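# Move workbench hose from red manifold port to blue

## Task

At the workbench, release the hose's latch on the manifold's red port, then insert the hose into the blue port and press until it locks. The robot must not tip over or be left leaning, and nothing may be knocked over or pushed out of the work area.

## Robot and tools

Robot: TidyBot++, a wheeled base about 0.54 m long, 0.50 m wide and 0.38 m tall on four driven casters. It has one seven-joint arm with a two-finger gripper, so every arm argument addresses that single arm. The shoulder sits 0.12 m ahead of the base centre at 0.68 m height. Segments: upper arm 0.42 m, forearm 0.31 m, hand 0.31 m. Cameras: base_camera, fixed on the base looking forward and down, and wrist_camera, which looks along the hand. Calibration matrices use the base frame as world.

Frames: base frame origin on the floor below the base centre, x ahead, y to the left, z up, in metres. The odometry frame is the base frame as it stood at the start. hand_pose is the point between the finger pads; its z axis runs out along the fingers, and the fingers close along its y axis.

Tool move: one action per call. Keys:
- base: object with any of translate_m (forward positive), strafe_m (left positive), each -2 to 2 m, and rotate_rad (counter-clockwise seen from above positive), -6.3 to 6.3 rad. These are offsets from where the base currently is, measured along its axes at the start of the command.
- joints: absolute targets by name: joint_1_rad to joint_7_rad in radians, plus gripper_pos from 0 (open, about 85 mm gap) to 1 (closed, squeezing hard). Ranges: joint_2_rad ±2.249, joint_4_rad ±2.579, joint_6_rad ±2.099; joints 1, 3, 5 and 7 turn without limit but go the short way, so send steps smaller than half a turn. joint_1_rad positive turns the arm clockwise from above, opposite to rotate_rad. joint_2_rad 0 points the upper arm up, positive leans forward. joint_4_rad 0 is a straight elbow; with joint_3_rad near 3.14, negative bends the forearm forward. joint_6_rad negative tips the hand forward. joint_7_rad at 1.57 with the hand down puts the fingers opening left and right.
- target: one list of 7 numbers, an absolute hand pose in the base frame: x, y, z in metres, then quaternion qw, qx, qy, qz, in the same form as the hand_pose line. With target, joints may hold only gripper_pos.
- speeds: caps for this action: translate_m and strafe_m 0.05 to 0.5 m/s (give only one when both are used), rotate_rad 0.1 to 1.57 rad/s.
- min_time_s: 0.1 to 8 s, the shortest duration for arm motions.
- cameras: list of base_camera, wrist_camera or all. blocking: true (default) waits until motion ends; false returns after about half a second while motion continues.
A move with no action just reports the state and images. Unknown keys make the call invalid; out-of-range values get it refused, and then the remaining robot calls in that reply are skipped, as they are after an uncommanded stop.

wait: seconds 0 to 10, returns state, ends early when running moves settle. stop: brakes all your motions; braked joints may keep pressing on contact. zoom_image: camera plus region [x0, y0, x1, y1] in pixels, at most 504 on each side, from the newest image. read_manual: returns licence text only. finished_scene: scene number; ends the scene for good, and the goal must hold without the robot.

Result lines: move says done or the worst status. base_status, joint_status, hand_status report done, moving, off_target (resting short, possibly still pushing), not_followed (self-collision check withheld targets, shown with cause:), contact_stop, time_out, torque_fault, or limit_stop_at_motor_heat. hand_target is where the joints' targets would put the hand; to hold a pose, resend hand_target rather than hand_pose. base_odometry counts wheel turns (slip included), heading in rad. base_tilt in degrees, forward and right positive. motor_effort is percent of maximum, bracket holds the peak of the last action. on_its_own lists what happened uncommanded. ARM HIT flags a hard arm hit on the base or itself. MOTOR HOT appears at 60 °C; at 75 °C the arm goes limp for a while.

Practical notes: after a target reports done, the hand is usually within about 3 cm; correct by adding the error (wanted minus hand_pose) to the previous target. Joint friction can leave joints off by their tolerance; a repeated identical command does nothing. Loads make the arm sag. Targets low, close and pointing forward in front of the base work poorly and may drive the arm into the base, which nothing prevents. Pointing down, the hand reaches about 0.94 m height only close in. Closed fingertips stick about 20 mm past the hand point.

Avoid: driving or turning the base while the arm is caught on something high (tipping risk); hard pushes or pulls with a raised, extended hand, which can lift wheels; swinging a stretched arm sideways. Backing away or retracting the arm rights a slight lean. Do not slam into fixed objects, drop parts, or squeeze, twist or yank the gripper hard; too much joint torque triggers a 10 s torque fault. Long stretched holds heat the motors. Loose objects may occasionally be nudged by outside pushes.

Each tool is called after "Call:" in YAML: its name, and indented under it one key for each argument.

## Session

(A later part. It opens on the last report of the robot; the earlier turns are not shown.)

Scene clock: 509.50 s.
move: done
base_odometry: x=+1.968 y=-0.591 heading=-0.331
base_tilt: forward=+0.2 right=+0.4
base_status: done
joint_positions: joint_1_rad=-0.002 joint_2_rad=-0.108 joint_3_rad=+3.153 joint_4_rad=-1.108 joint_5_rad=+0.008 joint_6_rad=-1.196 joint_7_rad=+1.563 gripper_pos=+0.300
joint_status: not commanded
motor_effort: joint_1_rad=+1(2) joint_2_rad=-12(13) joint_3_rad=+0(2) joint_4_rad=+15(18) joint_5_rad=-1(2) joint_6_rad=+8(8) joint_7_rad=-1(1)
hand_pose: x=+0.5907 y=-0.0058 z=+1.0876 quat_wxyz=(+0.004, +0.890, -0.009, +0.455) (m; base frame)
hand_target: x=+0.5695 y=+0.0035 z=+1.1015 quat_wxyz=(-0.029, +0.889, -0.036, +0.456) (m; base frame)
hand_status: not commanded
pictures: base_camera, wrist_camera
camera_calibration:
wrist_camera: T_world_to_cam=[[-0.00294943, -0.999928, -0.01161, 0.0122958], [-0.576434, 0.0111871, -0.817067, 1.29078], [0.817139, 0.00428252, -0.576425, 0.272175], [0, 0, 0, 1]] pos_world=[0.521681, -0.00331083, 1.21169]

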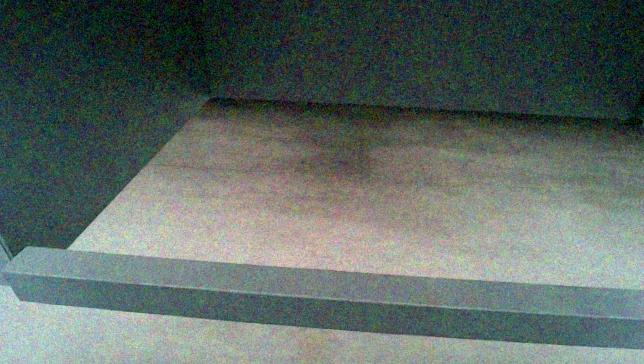

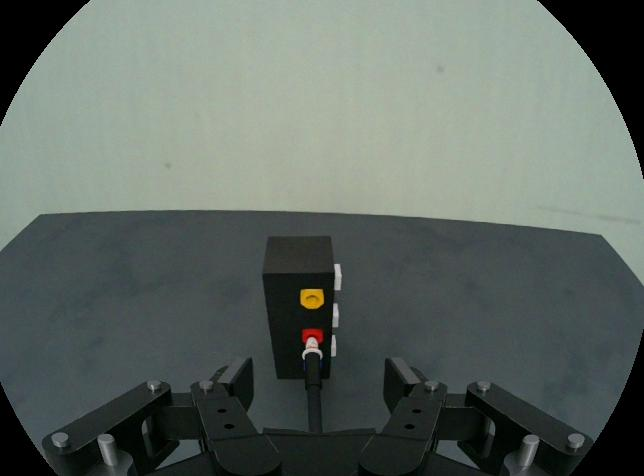

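Call:
move:
  joints: {"joint_1_rad": -0.025, "joint_2_rad": 0.04, "joint_4_rad": -1.40, "joint_6_rad": -0.823, "gripper_pos": 0.0}
  min_time_s: 4
  cameras: ["wrist_camera"]

Call:
zoom_image:
  camera: "wrist_camera"
  region: [220, 260, 420, 460]

Scene clock: 564.20 s.
move: done
base_odometry: x=+1.968 y=-0.591 heading=-0.331
base_tilt: forward=+0.2 right=+0.4
base_status: not commanded
joint_positions: joint_1_rad=-0.010 joint_2_rad=+0.013 joint_3_rad=+3.153 joint_4_rad=-1.373 joint_5_rad=+0.008 joint_6_rad=-0.878 joint_7_rad=+1.563 gripper_pos=+0.000
joint_status: all done
motor_effort: joint_1_rad=+0(1) joint_2_rad=-18(19) joint_3_rad=+1(2) joint_4_rad=+19(20) joint_5_rad=-1(1) joint_6_rad=+7(9) joint_7_rad=-1(1)
hand_pose: x=+0.6731 y=-0.0008 z=+0.9615 quat_wxyz=(+0.002, +0.905, -0.003, +0.425) (m; base frame)
hand_target: x=+0.6872 y=+0.0149 z=+0.9447 quat_wxyz=(-0.032, +0.904, -0.031, +0.424) (m; base frame)
hand_status: not commanded
pictures: wrist_camera
camera_calibration:
wrist_camera: T_world_to_cam=[[0.00728746, -0.999924, -0.00992312, 0.0075124], [-0.630067, 0.00311429, -0.776534, 1.23237], [0.776506, 0.0119112, -0.629997, 0.210901], [0, 0, 0, 1]] pos_world=[0.612656, 0.0011618, 1.08992]

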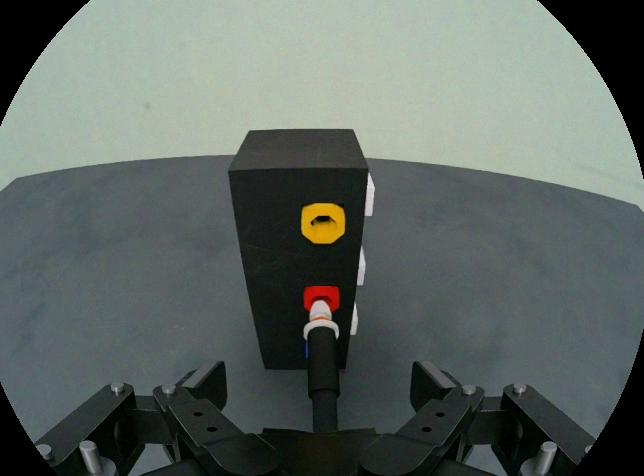

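Scaled by 2.520.

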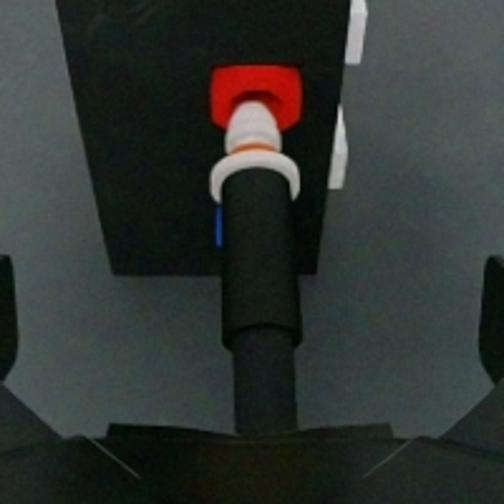

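Call:
move:
  joints: {"joint_1_rad": 0.005, "joint_2_rad": 0.097, "joint_4_rad": -1.423, "joint_6_rad": -0.735}
  min_time_s: 3
  cameras: ["wrist_camera"]

Call:
zoom_image:
  camera: "wrist_camera"
  region: [220, 260, 420, 460]

Scene clock: 620.77 s.
move: done
base_odometry: x=+1.968 y=-0.591 heading=-0.331
base_tilt: forward=+0.2 right=+0.4
base_status: not commanded
joint_positions: joint_1_rad=-0.009 joint_2_rad=+0.066 joint_3_rad=+3.153 joint_4_rad=-1.394 joint_5_rad=+0.008 joint_6_rad=-0.790 joint_7_rad=+1.563 gripper_pos=+0.000
joint_status: all done
motor_effort: joint_1_rad=+1(1) joint_2_rad=-20(20) joint_3_rad=+0(2) joint_4_rad=+19(20) joint_5_rad=-1(1) joint_6_rad=+8(9) joint_7_rad=-1(1)
hand_pose: x=+0.7015 y=-0.0012 z=+0.9410 quat_wxyz=(+0.003, +0.902, -0.003, +0.431) (m; base frame)
hand_target: x=+0.7151 y=-0.0030 z=+0.9199 quat_wxyz=(-0.025, +0.902, -0.046, +0.428) (m; base frame)
hand_status: not commanded
pictures: wrist_camera
camera_calibration:
wrist_camera: T_world_to_cam=[[0.00698591, -0.999934, -0.00908804, 0.00610206], [-0.619173, 0.00281107, -0.785249, 1.23487], [0.785223, 0.0111128, -0.619113, 0.159542], [0, 0, 0, 1]] pos_world=[0.639283, 0.000857394, 1.06851]

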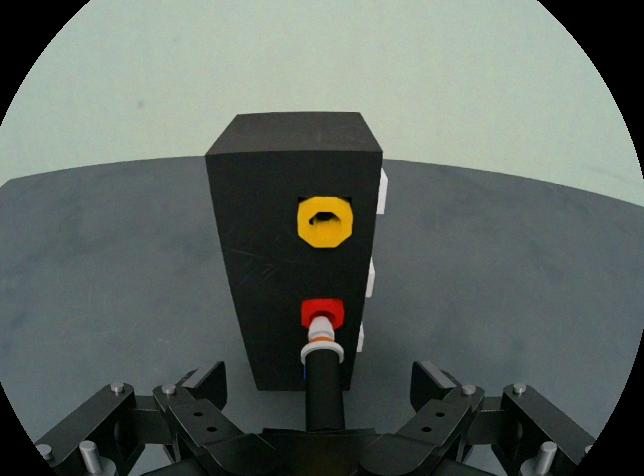

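Scaled by 2.520.

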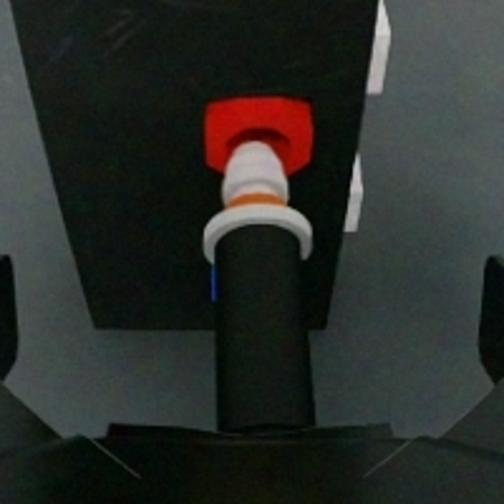

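Call:
move:
  joints: {"joint_1_rad": 0.01, "gripper_pos": 0.7}
  min_time_s: 2
  cameras: ["wrist_camera"]

Call:
zoom_image:
  camera: "wrist_camera"
  region: [220, 260, 420, 460]

Scene clock: 647.20 s.
move: done
base_odometry: x=+1.968 y=-0.591 heading=-0.331
base_tilt: forward=+0.2 right=+0.4
base_status: not commanded
joint_positions: joint_1_rad=-0.005 joint_2_rad=+0.066 joint_3_rad=+3.153 joint_4_rad=-1.394 joint_5_rad=+0.008 joint_6_rad=-0.789 joint_7_rad=+1.563 gripper_pos=+0.700
joint_status: all done
motor_effort: joint_1_rad=+0(1) joint_2_rad=-20(20) joint_3_rad=+0(1) joint_4_rad=+18(20) joint_5_rad=-1(1) joint_6_rad=+7(8) joint_7_rad=-1(1)
hand_pose: x=+0.7016 y=-0.0039 z=+0.9411 quat_wxyz=(+0.004, +0.902, -0.005, +0.431) (m; base frame)
hand_target: x=+0.7151 y=-0.0060 z=+0.9199 quat_wxyz=(-0.023, +0.902, -0.048, +0.428) (m; base frame)
hand_status: not commanded
pictures: wrist_camera
camera_calibration:
wrist_camera: T_world_to_cam=[[0.00250717, -0.999955, -0.00910296, 0.00665141], [-0.618833, 0.00559913, -0.785502, 1.23502], [0.785518, 0.0076026, -0.618792, 0.159091], [0, 0, 0, 1]] pos_world=[0.639287, -0.00147344, 1.06862]

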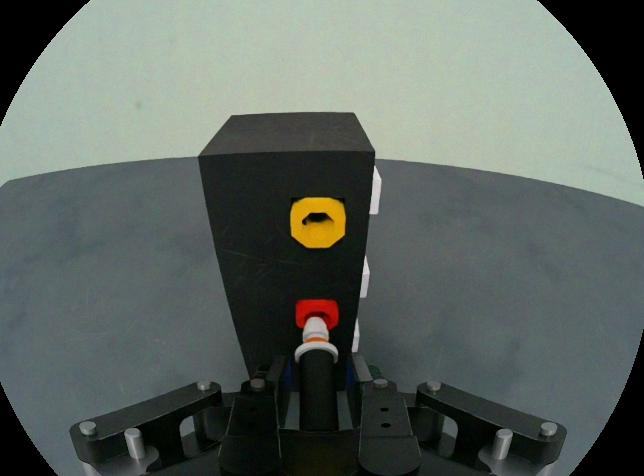

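Scaled by 2.520.

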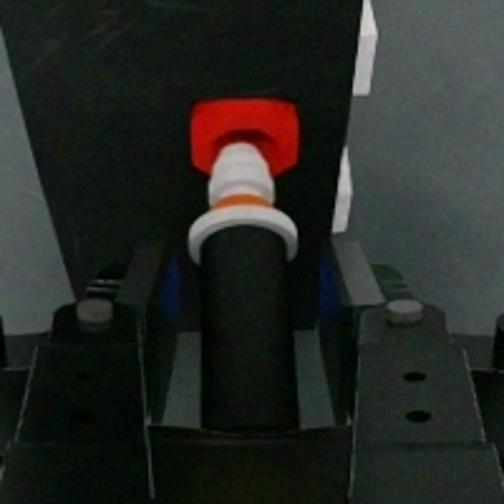

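Call:
move:
  joints: {"gripper_pos": 0.82}

Call:
move:
  joints: {"gripper_pos": 0.93}
  cameras: ["wrist_camera"]

Call:
zoom_image:
  camera: "wrist_camera"
  region: [220, 260, 420, 460]

Scene clock: 655.17 s.
move: done
base_odometry: x=+1.968 y=-0.591 heading=-0.331
base_tilt: forward=+0.2 right=+0.4
base_status: not commanded
joint_positions: joint_1_rad=-0.005 joint_2_rad=+0.066 joint_3_rad=+3.153 joint_4_rad=-1.394 joint_5_rad=+0.008 joint_6_rad=-0.789 joint_7_rad=+1.563 gripper_pos=+0.815
joint_status: all done
motor_effort: joint_1_rad=+1(1) joint_2_rad=-20(20) joint_3_rad=+1(1) joint_4_rad=+18(19) joint_5_rad=-1(1) joint_6_rad=+7(8) joint_7_rad=-1(1)
hand_pose: x=+0.7016 y=-0.0039 z=+0.9409 quat_wxyz=(+0.004, +0.902, -0.005, +0.431) (m; base frame)
hand_target: x=+0.7151 y=-0.0060 z=+0.9199 quat_wxyz=(-0.023, +0.902, -0.048, +0.428) (m; base frame)
hand_status: not commanded
pictures: none

Scene clock: 655.70 s.
move: off_target
base_odometry: x=+1.968 y=-0.591 heading=-0.331
base_tilt: forward=+0.2 right=+0.4
base_status: not commanded
joint_positions: joint_1_rad=-0.005 joint_2_rad=+0.068 joint_3_rad=+3.153 joint_4_rad=-1.396 joint_5_rad=+0.008 joint_6_rad=-0.788 joint_7_rad=+1.563 gripper_pos=+0.849
joint_status: gripper_pos off_target (ended at +0.849, target +0.930)
motor_effort: joint_1_rad=+0(1) joint_2_rad=-20(21) joint_3_rad=+0(1) joint_4_rad=+18(19) joint_5_rad=+0(1) joint_6_rad=+8(9) joint_7_rad=-1(1)
hand_pose: x=+0.7019 y=-0.0040 z=+0.9391 quat_wxyz=(+0.004, +0.903, -0.005, +0.430) (m; base frame)
hand_target: x=+0.7151 y=-0.0060 z=+0.9199 quat_wxyz=(-0.023, +0.902, -0.048, +0.428) (m; base frame)
hand_status: not commanded
pictures: wrist_camera
camera_calibration:
wrist_camera: T_world_to_cam=[[0.00226257, -0.999956, -0.00906363, 0.00664518], [-0.621062, 0.00569858, -0.78374, 1.23349], [0.783758, 0.00740234, -0.621023, 0.160864], [0, 0, 0, 1]] pos_world=[0.639982, -0.00157503, 1.0667]

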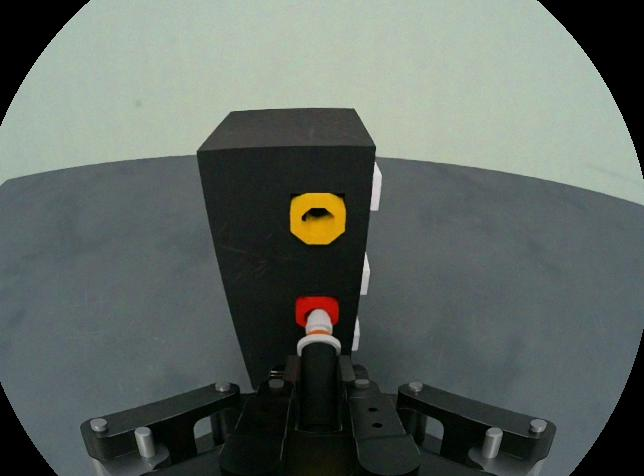

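Scaled by 2.520.

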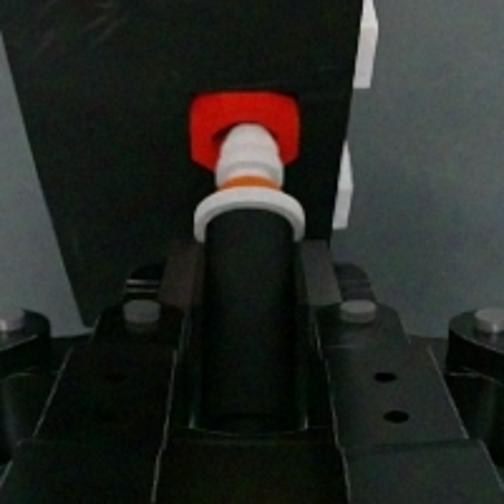

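Call:
wait:
  seconds: 1
  cameras: ["wrist_camera"]

Call:
zoom_image:
  camera: "wrist_camera"
  region: [220, 260, 420, 460]

Scene clock: 662.00 s.
base_odometry: x=+1.968 y=-0.591 heading=-0.331
base_tilt: forward=+0.2 right=+0.4
base_status: not commanded
joint_positions: joint_1_rad=-0.005 joint_2_rad=+0.068 joint_3_rad=+3.153 joint_4_rad=-1.396 joint_5_rad=+0.008 joint_6_rad=-0.788 joint_7_rad=+1.563 gripper_pos=+0.849
joint_status: gripper_pos off_target (ended at +0.849, target +0.930)
motor_effort: joint_1_rad=+1(1) joint_2_rad=-20(21) joint_3_rad=-1(1) joint_4_rad=+18(19) joint_5_rad=-1(1) joint_6_rad=+8(9) joint_7_rad=-1(1)
hand_pose: x=+0.7019 y=-0.0040 z=+0.9391 quat_wxyz=(+0.004, +0.903, -0.005, +0.430) (m; base frame)
hand_target: x=+0.7151 y=-0.0060 z=+0.9199 quat_wxyz=(-0.023, +0.902, -0.048, +0.428) (m; base frame)
hand_status: not commanded
wait: 1.00 s; at rest from the start
pictures: wrist_camera
camera_calibration:
wrist_camera: T_world_to_cam=[[0.00226257, -0.999956, -0.00906363, 0.00664518], [-0.621062, 0.00569858, -0.78374, 1.23349], [0.783758, 0.00740234, -0.621023, 0.160864], [0, 0, 0, 1]] pos_world=[0.639982, -0.00157503, 1.0667]

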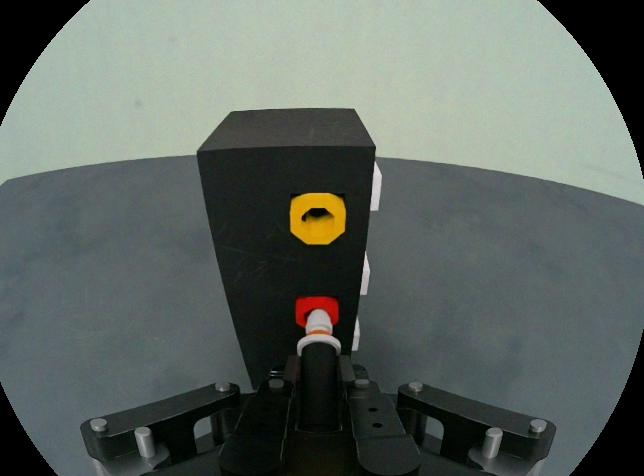

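Scaled by 2.520.

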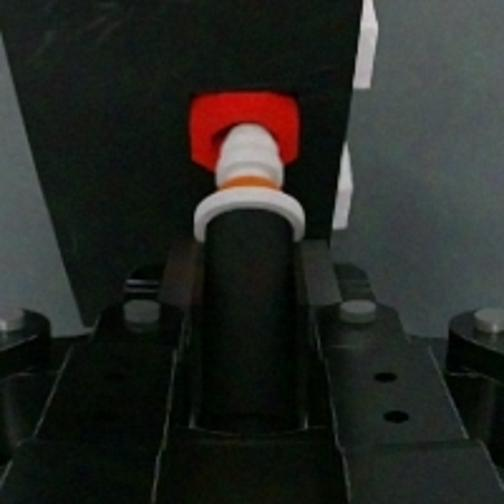

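Call:
move:
  joints: {"joint_2_rad": 0.042}
  min_time_s: 1

Scene clock: 677.57 s.
move: done
base_odometry: x=+1.968 y=-0.591 heading=-0.331
base_tilt: forward=+0.2 right=+0.4
base_status: not commanded
joint_positions: joint_1_rad=-0.005 joint_2_rad=+0.068 joint_3_rad=+3.153 joint_4_rad=-1.396 joint_5_rad=+0.008 joint_6_rad=-0.788 joint_7_rad=+1.563 gripper_pos=+0.849
joint_status: all done
motor_effort: joint_1_rad=+0(1) joint_2_rad=-20(21) joint_3_rad=+0(1) joint_4_rad=+19(20) joint_5_rad=-1(1) joint_6_rad=+7(8) joint_7_rad=-1(1)
hand_pose: x=+0.7019 y=-0.0040 z=+0.9391 quat_wxyz=(+0.004, +0.903, -0.005, +0.430) (m; base frame)
hand_target: x=+0.7011 y=-0.0058 z=+0.9523 quat_wxyz=(-0.025, +0.890, -0.047, +0.453) (m; base frame)
hand_status: not commanded
pictures: none

Call:
move:
  joints: {"joint_2_rad": -0.01, "joint_4_rad": -1.469}
  min_time_s: 2
  cameras: ["wrist_camera"]

Call:
zoom_image:
  camera: "wrist_camera"
  region: [220, 260, 420, 460]

Scene clock: 683.90 s.
move: done
base_odometry: x=+1.968 y=-0.591 heading=-0.331
base_tilt: forward=+0.2 right=+0.4
base_status: not commanded
joint_positions: joint_1_rad=-0.004 joint_2_rad=+0.031 joint_3_rad=+3.153 joint_4_rad=-1.440 joint_5_rad=+0.008 joint_6_rad=-0.786 joint_7_rad=+1.563 gripper_pos=+0.849
joint_status: all done
motor_effort: joint_1_rad=+1(1) joint_2_rad=-19(20) joint_3_rad=+0(1) joint_4_rad=+19(20) joint_5_rad=-1(1) joint_6_rad=+8(8) joint_7_rad=-1(1)
hand_pose: x=+0.6856 y=-0.0042 z=+0.9367 quat_wxyz=(+0.003, +0.904, -0.006, +0.428) (m; base frame)
hand_target: x=+0.6801 y=-0.0055 z=+0.9560 quat_wxyz=(-0.025, +0.889, -0.047, +0.456) (m; base frame)
hand_status: not commanded
pictures: wrist_camera
camera_calibration:
wrist_camera: T_world_to_cam=[[0.00184347, -0.999953, -0.00954104, 0.00713057], [-0.624739, 0.00629833, -0.780808, 1.22132], [0.780832, 0.00740006, -0.624698, 0.177656], [0, 0, 0, 1]] pos_world=[0.624273, -0.00187672, 1.06467]

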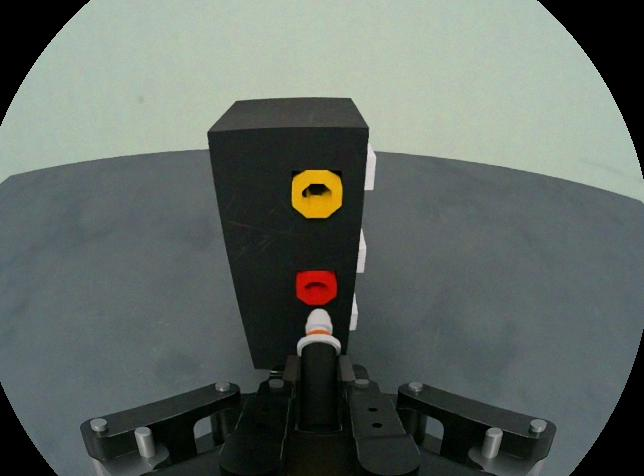

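Scaled by 2.520.

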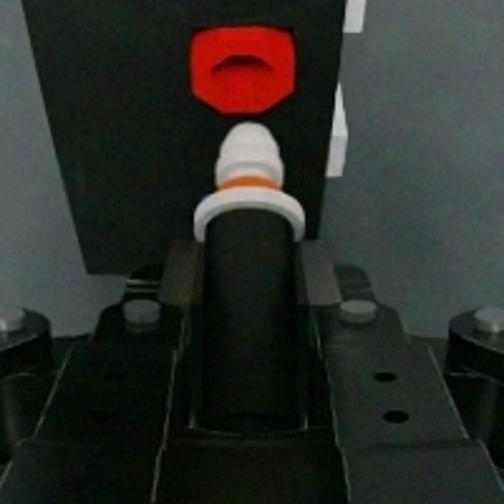

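Call:
move:
  joints: {"joint_2_rad": -0.072, "joint_4_rad": -1.515}
  min_time_s: 2
  cameras: ["wrist_camera"]

Call:
zoom_image:
  camera: "wrist_camera"
  region: [220, 220, 420, 420]

Scene clock: 692.33 s.
move: done
base_odometry: x=+1.968 y=-0.591 heading=-0.331
base_tilt: forward=+0.2 right=+0.4
base_status: not commanded
joint_positions: joint_1_rad=-0.004 joint_2_rad=-0.033 joint_3_rad=+3.153 joint_4_rad=-1.487 joint_5_rad=+0.008 joint_6_rad=-0.786 joint_7_rad=+1.563 gripper_pos=+0.849
joint_status: all done
motor_effort: joint_1_rad=+0(1) joint_2_rad=-17(19) joint_3_rad=+1(1) joint_4_rad=+18(21) joint_5_rad=+0(1) joint_6_rad=+8(8) joint_7_rad=-1(1)
hand_pose: x=+0.6615 y=-0.0042 z=+0.9454 quat_wxyz=(+0.003, +0.900, -0.006, +0.435) (m; base frame)
hand_target: x=+0.6563 y=-0.0052 z=+0.9641 quat_wxyz=(-0.025, +0.885, -0.047, +0.463) (m; base frame)
hand_status: not commanded
pictures: wrist_camera
camera_calibration:
wrist_camera: T_world_to_cam=[[0.00200108, -0.999946, -0.0101509, 0.00771311], [-0.612384, 0.00679953, -0.790531, 1.21409], [0.790558, 0.00779815, -0.612337, 0.183756], [0, 0, 0, 1]] pos_world=[0.598203, -0.00197549, 1.07237]

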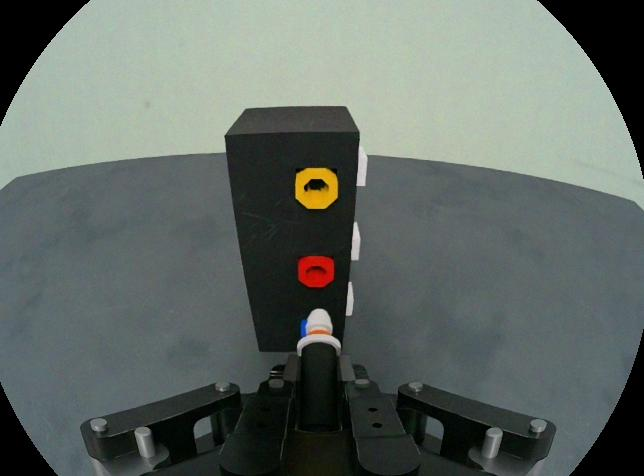

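Scaled by 2.520.

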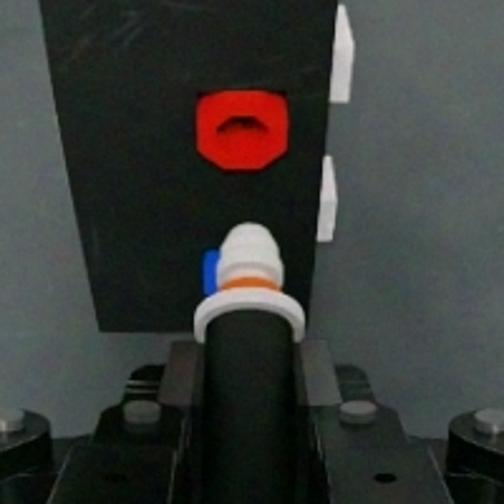

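Call:
move:
  joints: {"joint_2_rad": -0.08, "joint_4_rad": -1.615, "joint_6_rad": -0.645}
  min_time_s: 2.5
  cameras: ["wrist_camera"]

Call:
zoom_image:
  camera: "wrist_camera"
  region: [220, 220, 420, 420]

Scene clock: 731.30 s.
move: done
base_odometry: x=+1.968 y=-0.591 heading=-0.331
base_tilt: forward=+0.2 right=+0.4
base_status: not commanded
joint_positions: joint_1_rad=-0.004 joint_2_rad=-0.043 joint_3_rad=+3.153 joint_4_rad=-1.583 joint_5_rad=+0.008 joint_6_rad=-0.696 joint_7_rad=+1.563 gripper_pos=+0.849
joint_status: all done
motor_effort: joint_1_rad=+1(1) joint_2_rad=-16(17) joint_3_rad=+0(2) joint_4_rad=+19(20) joint_5_rad=+0(1) joint_6_rad=+7(10) joint_7_rad=-1(1)
hand_pose: x=+0.6601 y=-0.0040 z=+0.9197 quat_wxyz=(+0.003, +0.899, -0.005, +0.437) (m; base frame)
hand_target: x=+0.6550 y=-0.0058 z=+0.9345 quat_wxyz=(-0.025, +0.885, -0.048, +0.462) (m; base frame)
hand_status: not commanded
pictures: wrist_camera
camera_calibration:
wrist_camera: T_world_to_cam=[[0.00269001, -0.999945, -0.0101305, 0.00712606], [-0.608553, 0.00640173, -0.793488, 1.19309], [0.793509, 0.00829941, -0.608502, 0.163738], [0, 0, 0, 1]] pos_world=[0.596111, -0.00187109, 1.04641]

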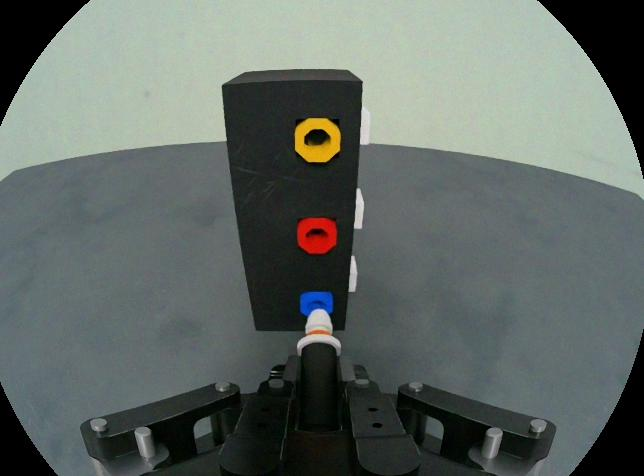

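Scaled by 2.520.

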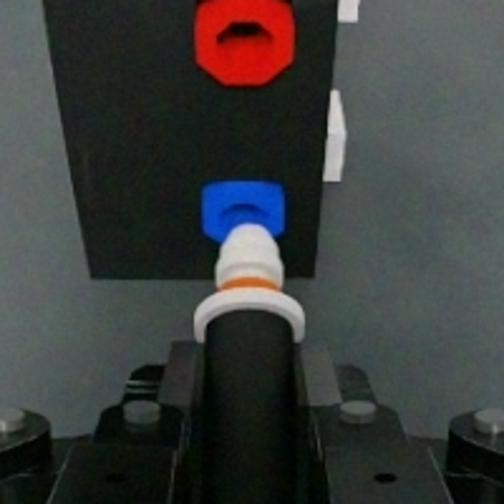

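Call:
move:
  joints: {"joint_2_rad": -0.087, "joint_4_rad": -1.715, "joint_6_rad": -0.555}
  min_time_s: 2.5
  cameras: ["wrist_camera"]

Call:
zoom_image:
  camera: "wrist_camera"
  region: [220, 220, 420, 420]

Scene clock: 737.73 s.
move: done
base_odometry: x=+1.968 y=-0.591 heading=-0.331
base_tilt: forward=+0.2 right=+0.4
base_status: not commanded
joint_positions: joint_1_rad=-0.004 joint_2_rad=-0.053 joint_3_rad=+3.153 joint_4_rad=-1.679 joint_5_rad=+0.008 joint_6_rad=-0.602 joint_7_rad=+1.563 gripper_pos=+0.849
joint_status: all done
motor_effort: joint_1_rad=+0(1) joint_2_rad=-16(17) joint_3_rad=-1(2) joint_4_rad=+17(19) joint_5_rad=-1(1) joint_6_rad=+6(8) joint_7_rad=-1(1)
hand_pose: x=+0.6571 y=-0.0039 z=+0.8947 quat_wxyz=(+0.003, +0.897, -0.005, +0.441) (m; base frame)
hand_target: x=+0.6512 y=-0.0064 z=+0.9042 quat_wxyz=(-0.024, +0.886, -0.050, +0.461) (m; base frame)
hand_status: not commanded
pictures: wrist_camera
camera_calibration:
wrist_camera: T_world_to_cam=[[0.00357575, -0.999941, -0.0102119, 0.00664275], [-0.60179, 0.00600402, -0.798632, 1.17158], [0.798646, 0.00900112, -0.601734, 0.141486], [0, 0, 0, 1]] pos_world=[0.592025, -0.00166537, 1.02087]

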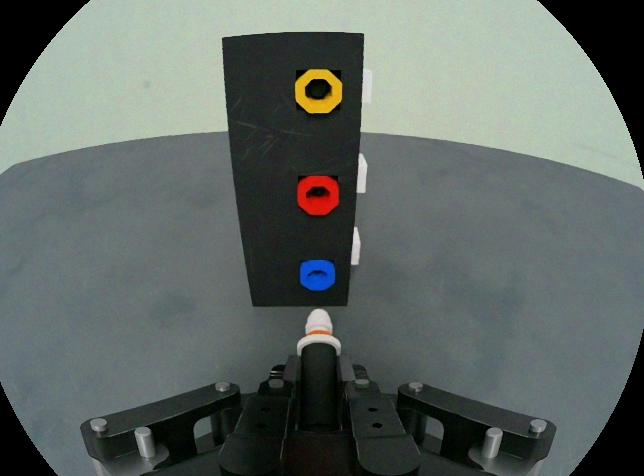

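Scaled by 2.520.

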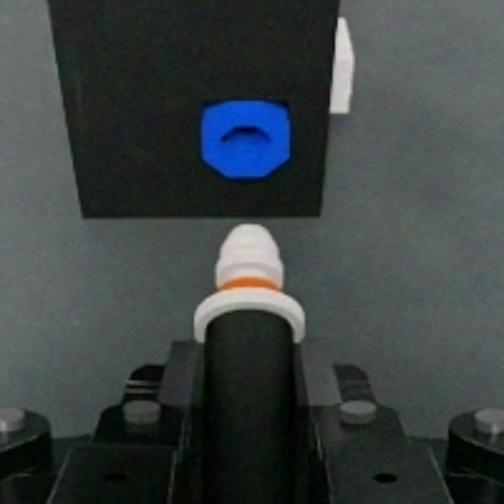

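Call:
move:
  joints: {"joint_2_rad": -0.089, "joint_4_rad": -1.757, "joint_6_rad": -0.515}
  min_time_s: 2
  cameras: ["wrist_camera"]

Call:
zoom_image:
  camera: "wrist_camera"
  region: [220, 220, 420, 420]

Scene clock: 758.07 s.
move: done
base_odometry: x=+1.968 y=-0.591 heading=-0.331
base_tilt: forward=+0.2 right=+0.4
base_status: not commanded
joint_positions: joint_1_rad=-0.004 joint_2_rad=-0.058 joint_3_rad=+3.153 joint_4_rad=-1.715 joint_5_rad=+0.008 joint_6_rad=-0.556 joint_7_rad=+1.563 gripper_pos=+0.849
joint_status: all done
motor_effort: joint_1_rad=+1(1) joint_2_rad=-15(16) joint_3_rad=+0(2) joint_4_rad=+17(18) joint_5_rad=+0(1) joint_6_rad=+5(7) joint_7_rad=-1(1)
hand_pose: x=+0.6573 y=-0.0038 z=+0.8889 quat_wxyz=(+0.003, +0.894, -0.005, +0.448) (m; base frame)
hand_target: x=+0.6494 y=-0.0067 z=+0.8916 quat_wxyz=(-0.024, +0.886, -0.050, +0.461) (m; base frame)
hand_status: not commanded
pictures: wrist_camera
camera_calibration:
wrist_camera: T_world_to_cam=[[0.00407826, -0.999941, -0.0100297, 0.00609958], [-0.588871, 0.00570483, -0.808207, 1.1671], [0.808216, 0.00920228, -0.588814, 0.120008], [0, 0, 0, 1]] pos_world=[0.590252, -0.00166321, 1.01398]

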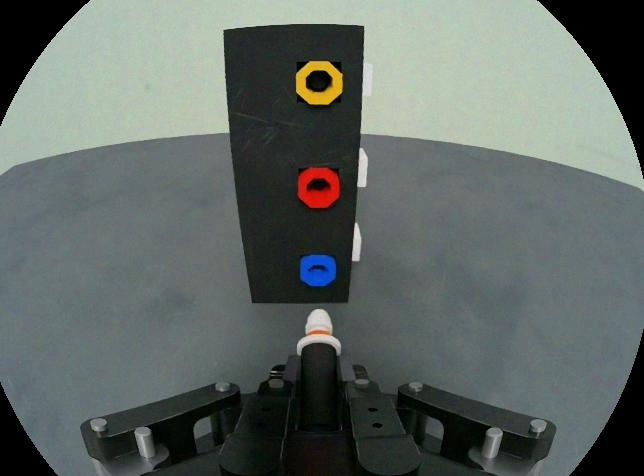

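Scaled by 2.520.

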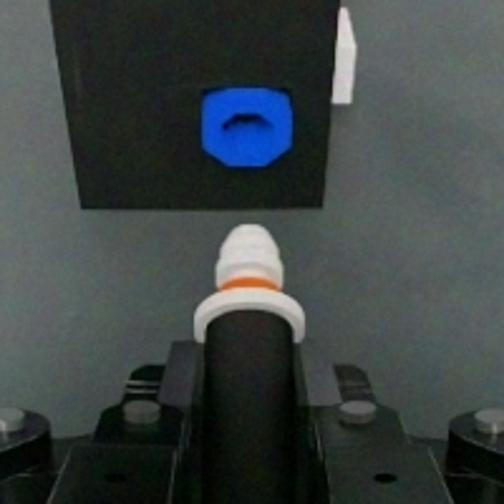

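Call:
move:
  joints: {"joint_2_rad": -0.032, "joint_4_rad": -1.69, "joint_6_rad": -0.606}
  min_time_s: 1

Call:
move:
  joints: {"joint_2_rad": -0.02, "joint_4_rad": -1.667, "joint_6_rad": -0.654}
  min_time_s: 1.5
  cameras: ["wrist_camera"]

Call:
zoom_image:
  camera: "wrist_camera"
  region: [220, 220, 420, 420]

Scene clock: 782.43 s.
move: done
base_odometry: x=+1.968 y=-0.591 heading=-0.331
base_tilt: forward=+0.2 right=+0.4
base_status: not commanded
joint_positions: joint_1_rad=-0.004 joint_2_rad=-0.058 joint_3_rad=+3.153 joint_4_rad=-1.709 joint_5_rad=+0.008 joint_6_rad=-0.562 joint_7_rad=+1.563 gripper_pos=+0.849
joint_status: all done
motor_effort: joint_1_rad=+0(1) joint_2_rad=-15(16) joint_3_rad=+0(1) joint_4_rad=+17(18) joint_5_rad=-1(1) joint_6_rad=+7(8) joint_7_rad=-1(1)
hand_pose: x=+0.6574 y=-0.0039 z=+0.8906 quat_wxyz=(+0.003, +0.894, -0.005, +0.448) (m; base frame)
hand_target: x=+0.6583 y=-0.0060 z=+0.8761 quat_wxyz=(-0.023, +0.904, -0.050, +0.424) (m; base frame)
hand_status: not commanded
pictures: none

Scene clock: 784.20 s.
move: done
base_odometry: x=+1.968 y=-0.591 heading=-0.331
base_tilt: forward=+0.2 right=+0.4
base_status: not commanded
joint_positions: joint_1_rad=-0.004 joint_2_rad=-0.055 joint_3_rad=+3.153 joint_4_rad=-1.689 joint_5_rad=+0.008 joint_6_rad=-0.594 joint_7_rad=+1.563 gripper_pos=+0.849
joint_status: all done
motor_effort: joint_1_rad=+1(1) joint_2_rad=-15(16) joint_3_rad=+0(1) joint_4_rad=+18(19) joint_5_rad=-1(1) joint_6_rad=+7(9) joint_7_rad=-1(1)
hand_pose: x=+0.6564 y=-0.0040 z=+0.8920 quat_wxyz=(+0.003, +0.897, -0.005, +0.441) (m; base frame)
hand_target: x=+0.6561 y=-0.0056 z=+0.8710 quat_wxyz=(-0.023, +0.912, -0.050, +0.408) (m; base frame)
hand_status: not commanded
pictures: wrist_camera
camera_calibration:
wrist_camera: T_world_to_cam=[[0.00335741, -0.999943, -0.01017, 0.00660158], [-0.601677, 0.00610323, -0.798716, 1.16894], [0.798732, 0.00880069, -0.601622, 0.140197], [0, 0, 0, 1]] pos_world=[0.591326, -0.00176696, 1.01807]

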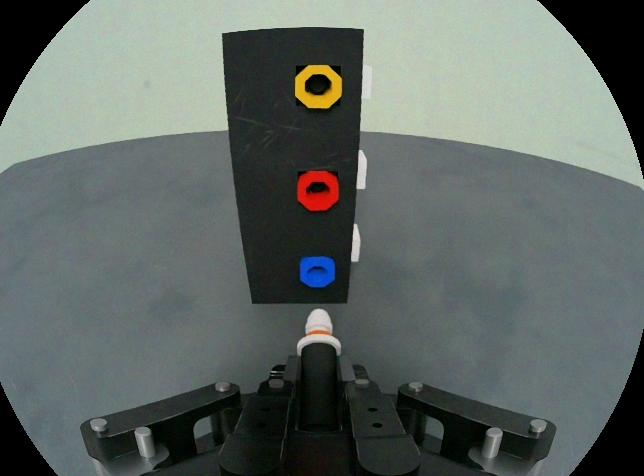

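Scaled by 2.520.

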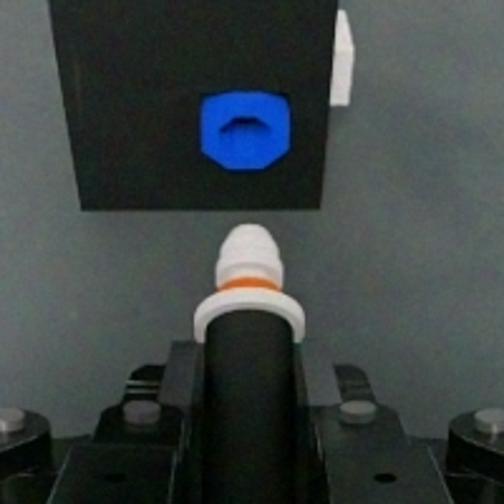

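Call:
move:
  joints: {"joint_2_rad": -0.006, "joint_6_rad": -0.659}
  min_time_s: 1.5
  cameras: ["wrist_camera"]

Call:
zoom_image:
  camera: "wrist_camera"
  region: [220, 220, 420, 420]

Scene clock: 797.97 s.
move: done
base_odometry: x=+1.968 y=-0.591 heading=-0.331
base_tilt: forward=+0.2 right=+0.4
base_status: not commanded
joint_positions: joint_1_rad=-0.004 joint_2_rad=-0.042 joint_3_rad=+3.153 joint_4_rad=-1.687 joint_5_rad=+0.008 joint_6_rad=-0.598 joint_7_rad=+1.563 gripper_pos=+0.849
joint_status: all done
motor_effort: joint_1_rad=+0(1) joint_2_rad=-16(16) joint_3_rad=+1(1) joint_4_rad=+17(18) joint_5_rad=+0(1) joint_6_rad=+6(8) joint_7_rad=-1(1)
hand_pose: x=+0.6586 y=-0.0040 z=+0.8853 quat_wxyz=(+0.003, +0.901, -0.005, +0.435) (m; base frame)
hand_target: x=+0.6577 y=-0.0055 z=+0.8623 quat_wxyz=(-0.023, +0.915, -0.050, +0.399) (m; base frame)
hand_status: not commanded
pictures: wrist_camera
camera_calibration:
wrist_camera: T_world_to_cam=[[0.00320693, -0.999943, -0.0102184, 0.00666817], [-0.613401, 0.00610317, -0.789748, 1.1648], [0.789765, 0.00880064, -0.613347, 0.150642], [0, 0, 0, 1]] pos_world=[0.595499, -0.00176696, 1.01237]

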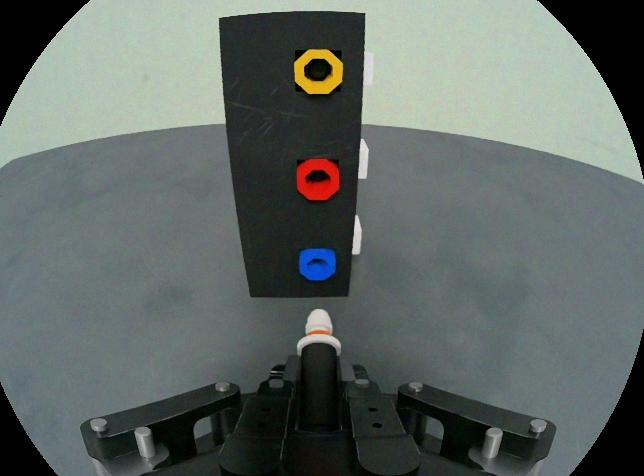

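Scaled by 2.520.

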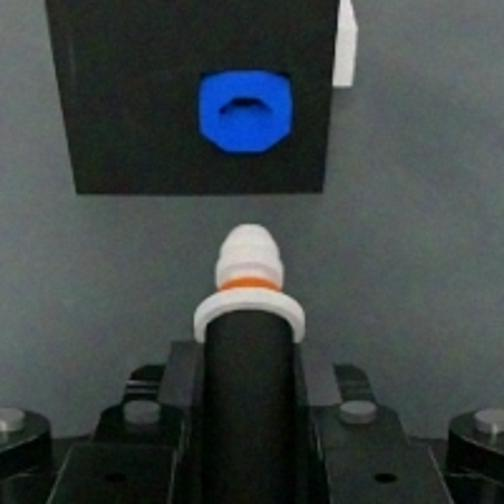

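Call:
move:
  joints: {"joint_2_rad": 0.042, "joint_4_rad": -1.615}
  min_time_s: 2

Call:
move:
  joints: {"joint_2_rad": 0.090, "joint_4_rad": -1.565}
  min_time_s: 2
  cameras: ["wrist_camera"]

Call:
zoom_image:
  camera: "wrist_camera"
  region: [220, 220, 420, 420]

Scene clock: 826.43 s.
move: done
base_odometry: x=+1.968 y=-0.591 heading=-0.331
base_tilt: forward=+0.2 right=+0.4
base_status: not commanded
joint_positions: joint_1_rad=-0.002 joint_2_rad=+0.004 joint_3_rad=+3.153 joint_4_rad=-1.642 joint_5_rad=+0.008 joint_6_rad=-0.608 joint_7_rad=+1.563 gripper_pos=+0.849
joint_status: all done
motor_effort: joint_1_rad=+0(1) joint_2_rad=-17(17) joint_3_rad=+0(2) joint_4_rad=+17(19) joint_5_rad=-1(2) joint_6_rad=+7(8) joint_7_rad=-1(1)
hand_pose: x=+0.6757 y=-0.0052 z=+0.8820 quat_wxyz=(+0.004, +0.903, -0.006, +0.429) (m; base frame)
hand_target: x=+0.6788 y=-0.0059 z=+0.8641 quat_wxyz=(-0.022, +0.915, -0.050, +0.401) (m; base frame)
hand_status: not commanded
pictures: none

Scene clock: 828.73 s.
move: done
base_odometry: x=+1.968 y=-0.591 heading=-0.331
base_tilt: forward=+0.2 right=+0.4
base_status: not commanded
joint_positions: joint_1_rad=-0.002 joint_2_rad=+0.051 joint_3_rad=+3.153 joint_4_rad=-1.593 joint_5_rad=+0.008 joint_6_rad=-0.608 joint_7_rad=+1.563 gripper_pos=+0.849
joint_status: all done
motor_effort: joint_1_rad=+0(1) joint_2_rad=-18(19) joint_3_rad=-1(1) joint_4_rad=+19(20) joint_5_rad=-1(1) joint_6_rad=+8(8) joint_7_rad=-1(1)
hand_pose: x=+0.6961 y=-0.0053 z=+0.8830 quat_wxyz=(+0.004, +0.903, -0.006, +0.430) (m; base frame)
hand_target: x=+0.6994 y=-0.0063 z=+0.8639 quat_wxyz=(-0.022, +0.914, -0.050, +0.402) (m; base frame)
hand_status: not commanded
pictures: wrist_camera
camera_calibration:
wrist_camera: T_world_to_cam=[[0.000795496, -0.999956, -0.00929904, 0.00600955], [-0.621006, 0.00679465, -0.783776, 1.18595], [0.783805, 0.00639825, -0.620974, 0.130638], [0, 0, 0, 1]] pos_world=[0.634083, -0.00288468, 1.0107]

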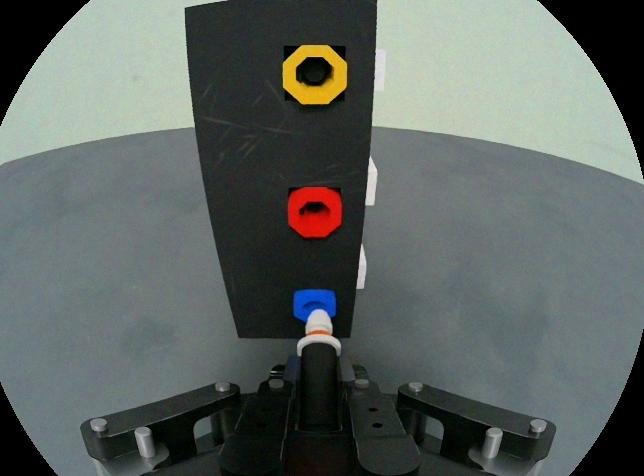

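Scaled by 2.520.

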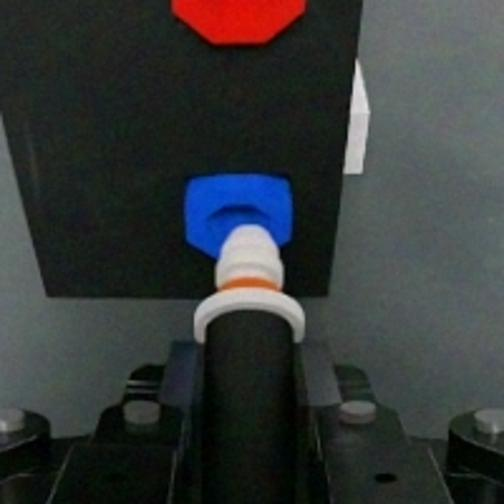

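Call:
move:
  joints: {"joint_1_rad": -0.018, "joint_4_rad": -1.560}
  min_time_s: 1.5
  cameras: ["wrist_camera"]

Call:
zoom_image:
  camera: "wrist_camera"
  region: [220, 220, 420, 420]

Scene clock: 849.50 s.
move: done
base_odometry: x=+1.968 y=-0.591 heading=-0.331
base_tilt: forward=+0.2 right=+0.4
base_status: not commanded
joint_positions: joint_1_rad=-0.003 joint_2_rad=+0.051 joint_3_rad=+3.153 joint_4_rad=-1.588 joint_5_rad=+0.008 joint_6_rad=-0.608 joint_7_rad=+1.563 gripper_pos=+0.849
joint_status: all done
motor_effort: joint_1_rad=+0(1) joint_2_rad=-18(19) joint_3_rad=+0(2) joint_4_rad=+19(19) joint_5_rad=-1(1) joint_6_rad=+8(9) joint_7_rad=-1(1)
hand_pose: x=+0.6970 y=-0.0045 z=+0.8853 quat_wxyz=(+0.004, +0.902, -0.005, +0.432) (m; base frame)
hand_target: x=+0.7006 y=+0.0100 z=+0.8666 quat_wxyz=(-0.028, +0.914, -0.037, +0.404) (m; base frame)
hand_status: not commanded
pictures: wrist_camera
camera_calibration:
wrist_camera: T_world_to_cam=[[0.0023176, -0.999955, -0.00919406, 0.00576602], [-0.617716, 0.00579867, -0.78638, 1.18833], [0.786398, 0.00750183, -0.617674, 0.12659], [0, 0, 0, 1]] pos_world=[0.63449, -0.00207466, 1.01273]

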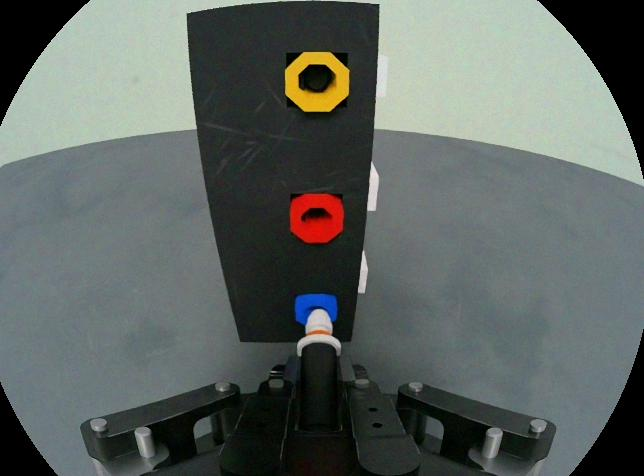

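Scaled by 2.520.

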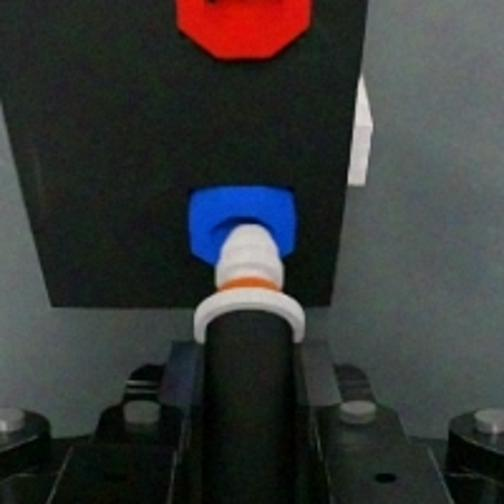

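Call:
move:
  joints: {"joint_1_rad": -0.023, "joint_2_rad": 0.107, "joint_4_rad": -1.543}
  min_time_s: 1.5
  cameras: ["wrist_camera"]

Call:
zoom_image:
  camera: "wrist_camera"
  region: [220, 220, 420, 420]

Scene clock: 860.57 s.
move: done
base_odometry: x=+1.968 y=-0.591 heading=-0.331
base_tilt: forward=+0.2 right=+0.4
base_status: not commanded
joint_positions: joint_1_rad=-0.004 joint_2_rad=+0.059 joint_3_rad=+3.153 joint_4_rad=-1.576 joint_5_rad=+0.008 joint_6_rad=-0.616 joint_7_rad=+1.563 gripper_pos=+0.849
joint_status: all done
motor_effort: joint_1_rad=+0(1) joint_2_rad=-17(19) joint_3_rad=+0(2) joint_4_rad=+18(20) joint_5_rad=-1(2) joint_6_rad=+10(10) joint_7_rad=-1(1)
hand_pose: x=+0.6997 y=-0.0039 z=+0.8856 quat_wxyz=(+0.003, +0.903, -0.005, +0.431) (m; base frame)
hand_target: x=+0.7076 y=+0.0130 z=+0.8659 quat_wxyz=(-0.029, +0.914, -0.035, +0.404) (m; base frame)
hand_status: not commanded
pictures: wrist_camera
camera_calibration:
wrist_camera: T_world_to_cam=[[0.00334669, -0.999953, -0.0091534, 0.00557276], [-0.620516, 0.00510145, -0.784177, 1.19023], [0.784187, 0.00830423, -0.620469, 0.128612], [0, 0, 0, 1]] pos_world=[0.637682, -0.00156744, 1.0132]

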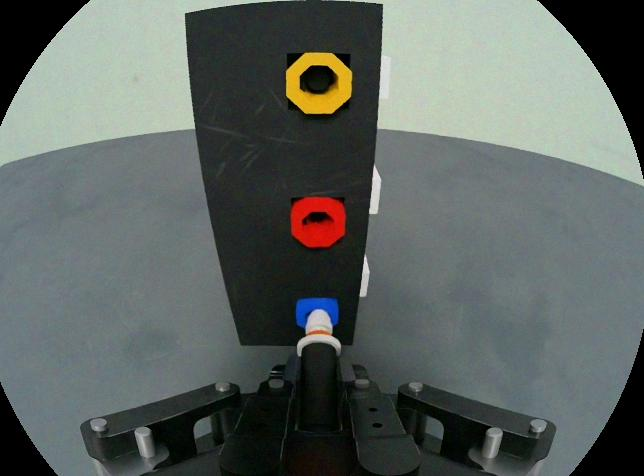

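Scaled by 2.520.

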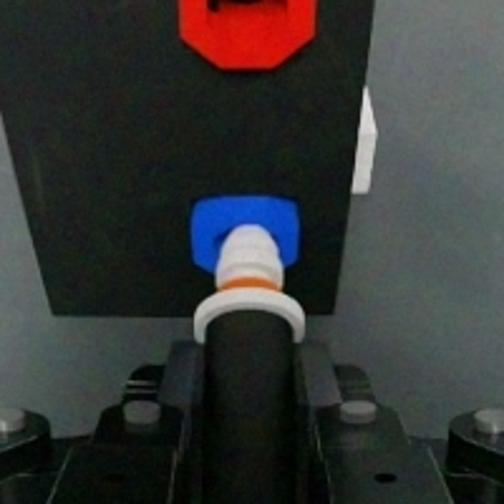

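Call:
move:
  joints: {"joint_1_rad": -0.024, "joint_2_rad": 0.115, "joint_6_rad": -0.668}
  min_time_s: 1.5
  cameras: ["wrist_camera"]

Call:
zoom_image:
  camera: "wrist_camera"
  region: [260, 260, 380, 380]

Scene clock: 903.77 s.
move: done
base_odometry: x=+1.968 y=-0.591 heading=-0.331
base_tilt: forward=+0.2 right=+0.4
base_status: not commanded
joint_positions: joint_1_rad=-0.007 joint_2_rad=+0.071 joint_3_rad=+3.153 joint_4_rad=-1.569 joint_5_rad=+0.008 joint_6_rad=-0.617 joint_7_rad=+1.563 gripper_pos=+0.849
joint_status: all done
motor_effort: joint_1_rad=-1(2) joint_2_rad=-18(19) joint_3_rad=-1(3) joint_4_rad=+18(19) joint_5_rad=-2(2) joint_6_rad=+8(10) joint_7_rad=-1(1)
hand_pose: x=+0.7034 y=-0.0021 z=+0.8826 quat_wxyz=(+0.003, +0.904, -0.003, +0.428) (m; base frame)
hand_target: x=+0.7071 y=+0.0137 z=+0.8591 quat_wxyz=(-0.029, +0.917, -0.034, +0.396) (m; base frame)
hand_status: not commanded
pictures: wrist_camera
camera_calibration:
wrist_camera: T_world_to_cam=[[0.00628017, -0.999939, -0.00913534, 0.00525317], [-0.62475, 0.00320971, -0.780818, 1.19014], [0.7808, 0.010611, -0.624691, 0.130041], [0, 0, 0, 1]] pos_world=[0.64197, 0.0000529869, 1.01057]

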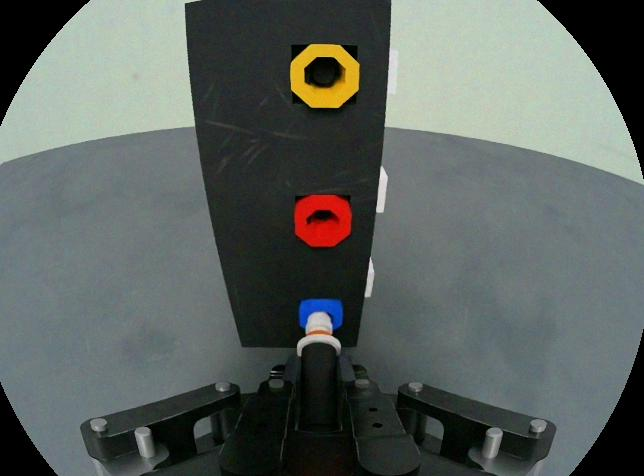

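Scaled by 4.200.

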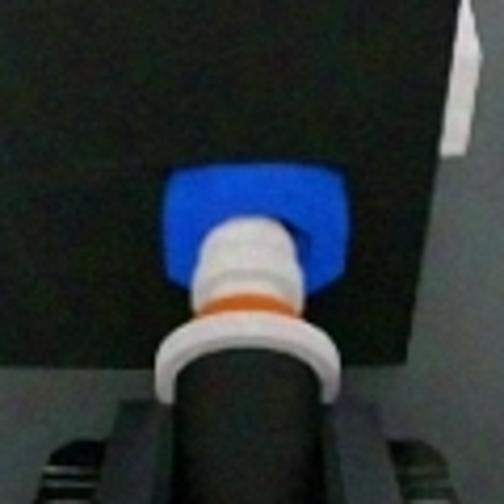

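Call:
move:
  joints: {"joint_1_rad": -0.003, "joint_2_rad": 0.123, "joint_4_rad": -1.531}
  min_time_s: 1.5
  cameras: ["wrist_camera"]

Call:
zoom_image:
  camera: "wrist_camera"
  region: [260, 260, 380, 380]

Scene clock: 913.23 s.
move: done
base_odometry: x=+1.968 y=-0.591 heading=-0.331
base_tilt: forward=+0.2 right=+0.4
base_status: not commanded
joint_positions: joint_1_rad=-0.007 joint_2_rad=+0.073 joint_3_rad=+3.153 joint_4_rad=-1.563 joint_5_rad=+0.008 joint_6_rad=-0.625 joint_7_rad=+1.563 gripper_pos=+0.849
joint_status: all done
motor_effort: joint_1_rad=+0(2) joint_2_rad=-17(18) joint_3_rad=-1(2) joint_4_rad=+18(20) joint_5_rad=-2(2) joint_6_rad=+9(10) joint_7_rad=-1(1)
hand_pose: x=+0.7035 y=-0.0022 z=+0.8827 quat_wxyz=(+0.003, +0.905, -0.003, +0.426) (m; base frame)
hand_target: x=+0.7116 y=+0.0013 z=+0.8609 quat_wxyz=(-0.025, +0.916, -0.044, +0.398) (m; base frame)
hand_status: not commanded
pictures: wrist_camera
camera_calibration:
wrist_camera: T_world_to_cam=[[0.00602421, -0.99994, -0.00911266, 0.0052922], [-0.627964, 0.00330901, -0.778236, 1.19032], [0.778219, 0.0104107, -0.627906, 0.134642], [0, 0, 0, 1]] pos_world=[0.642662, -0.0000486059, 1.01094]

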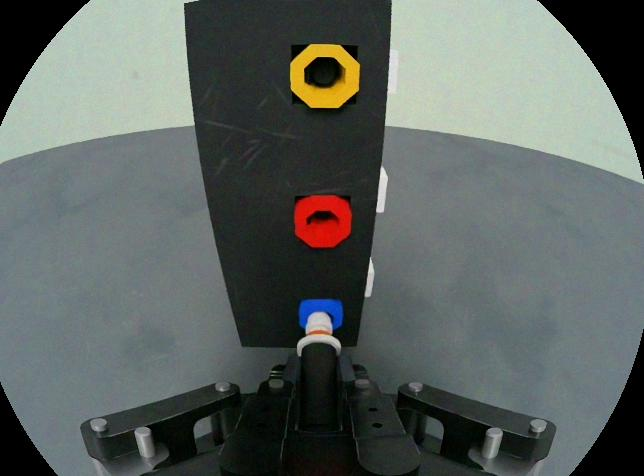

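Scaled by 4.200.

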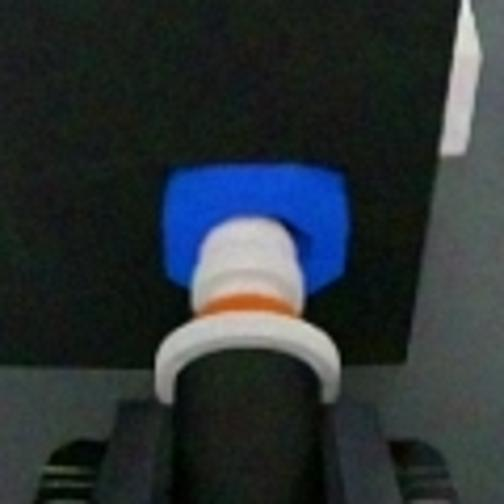

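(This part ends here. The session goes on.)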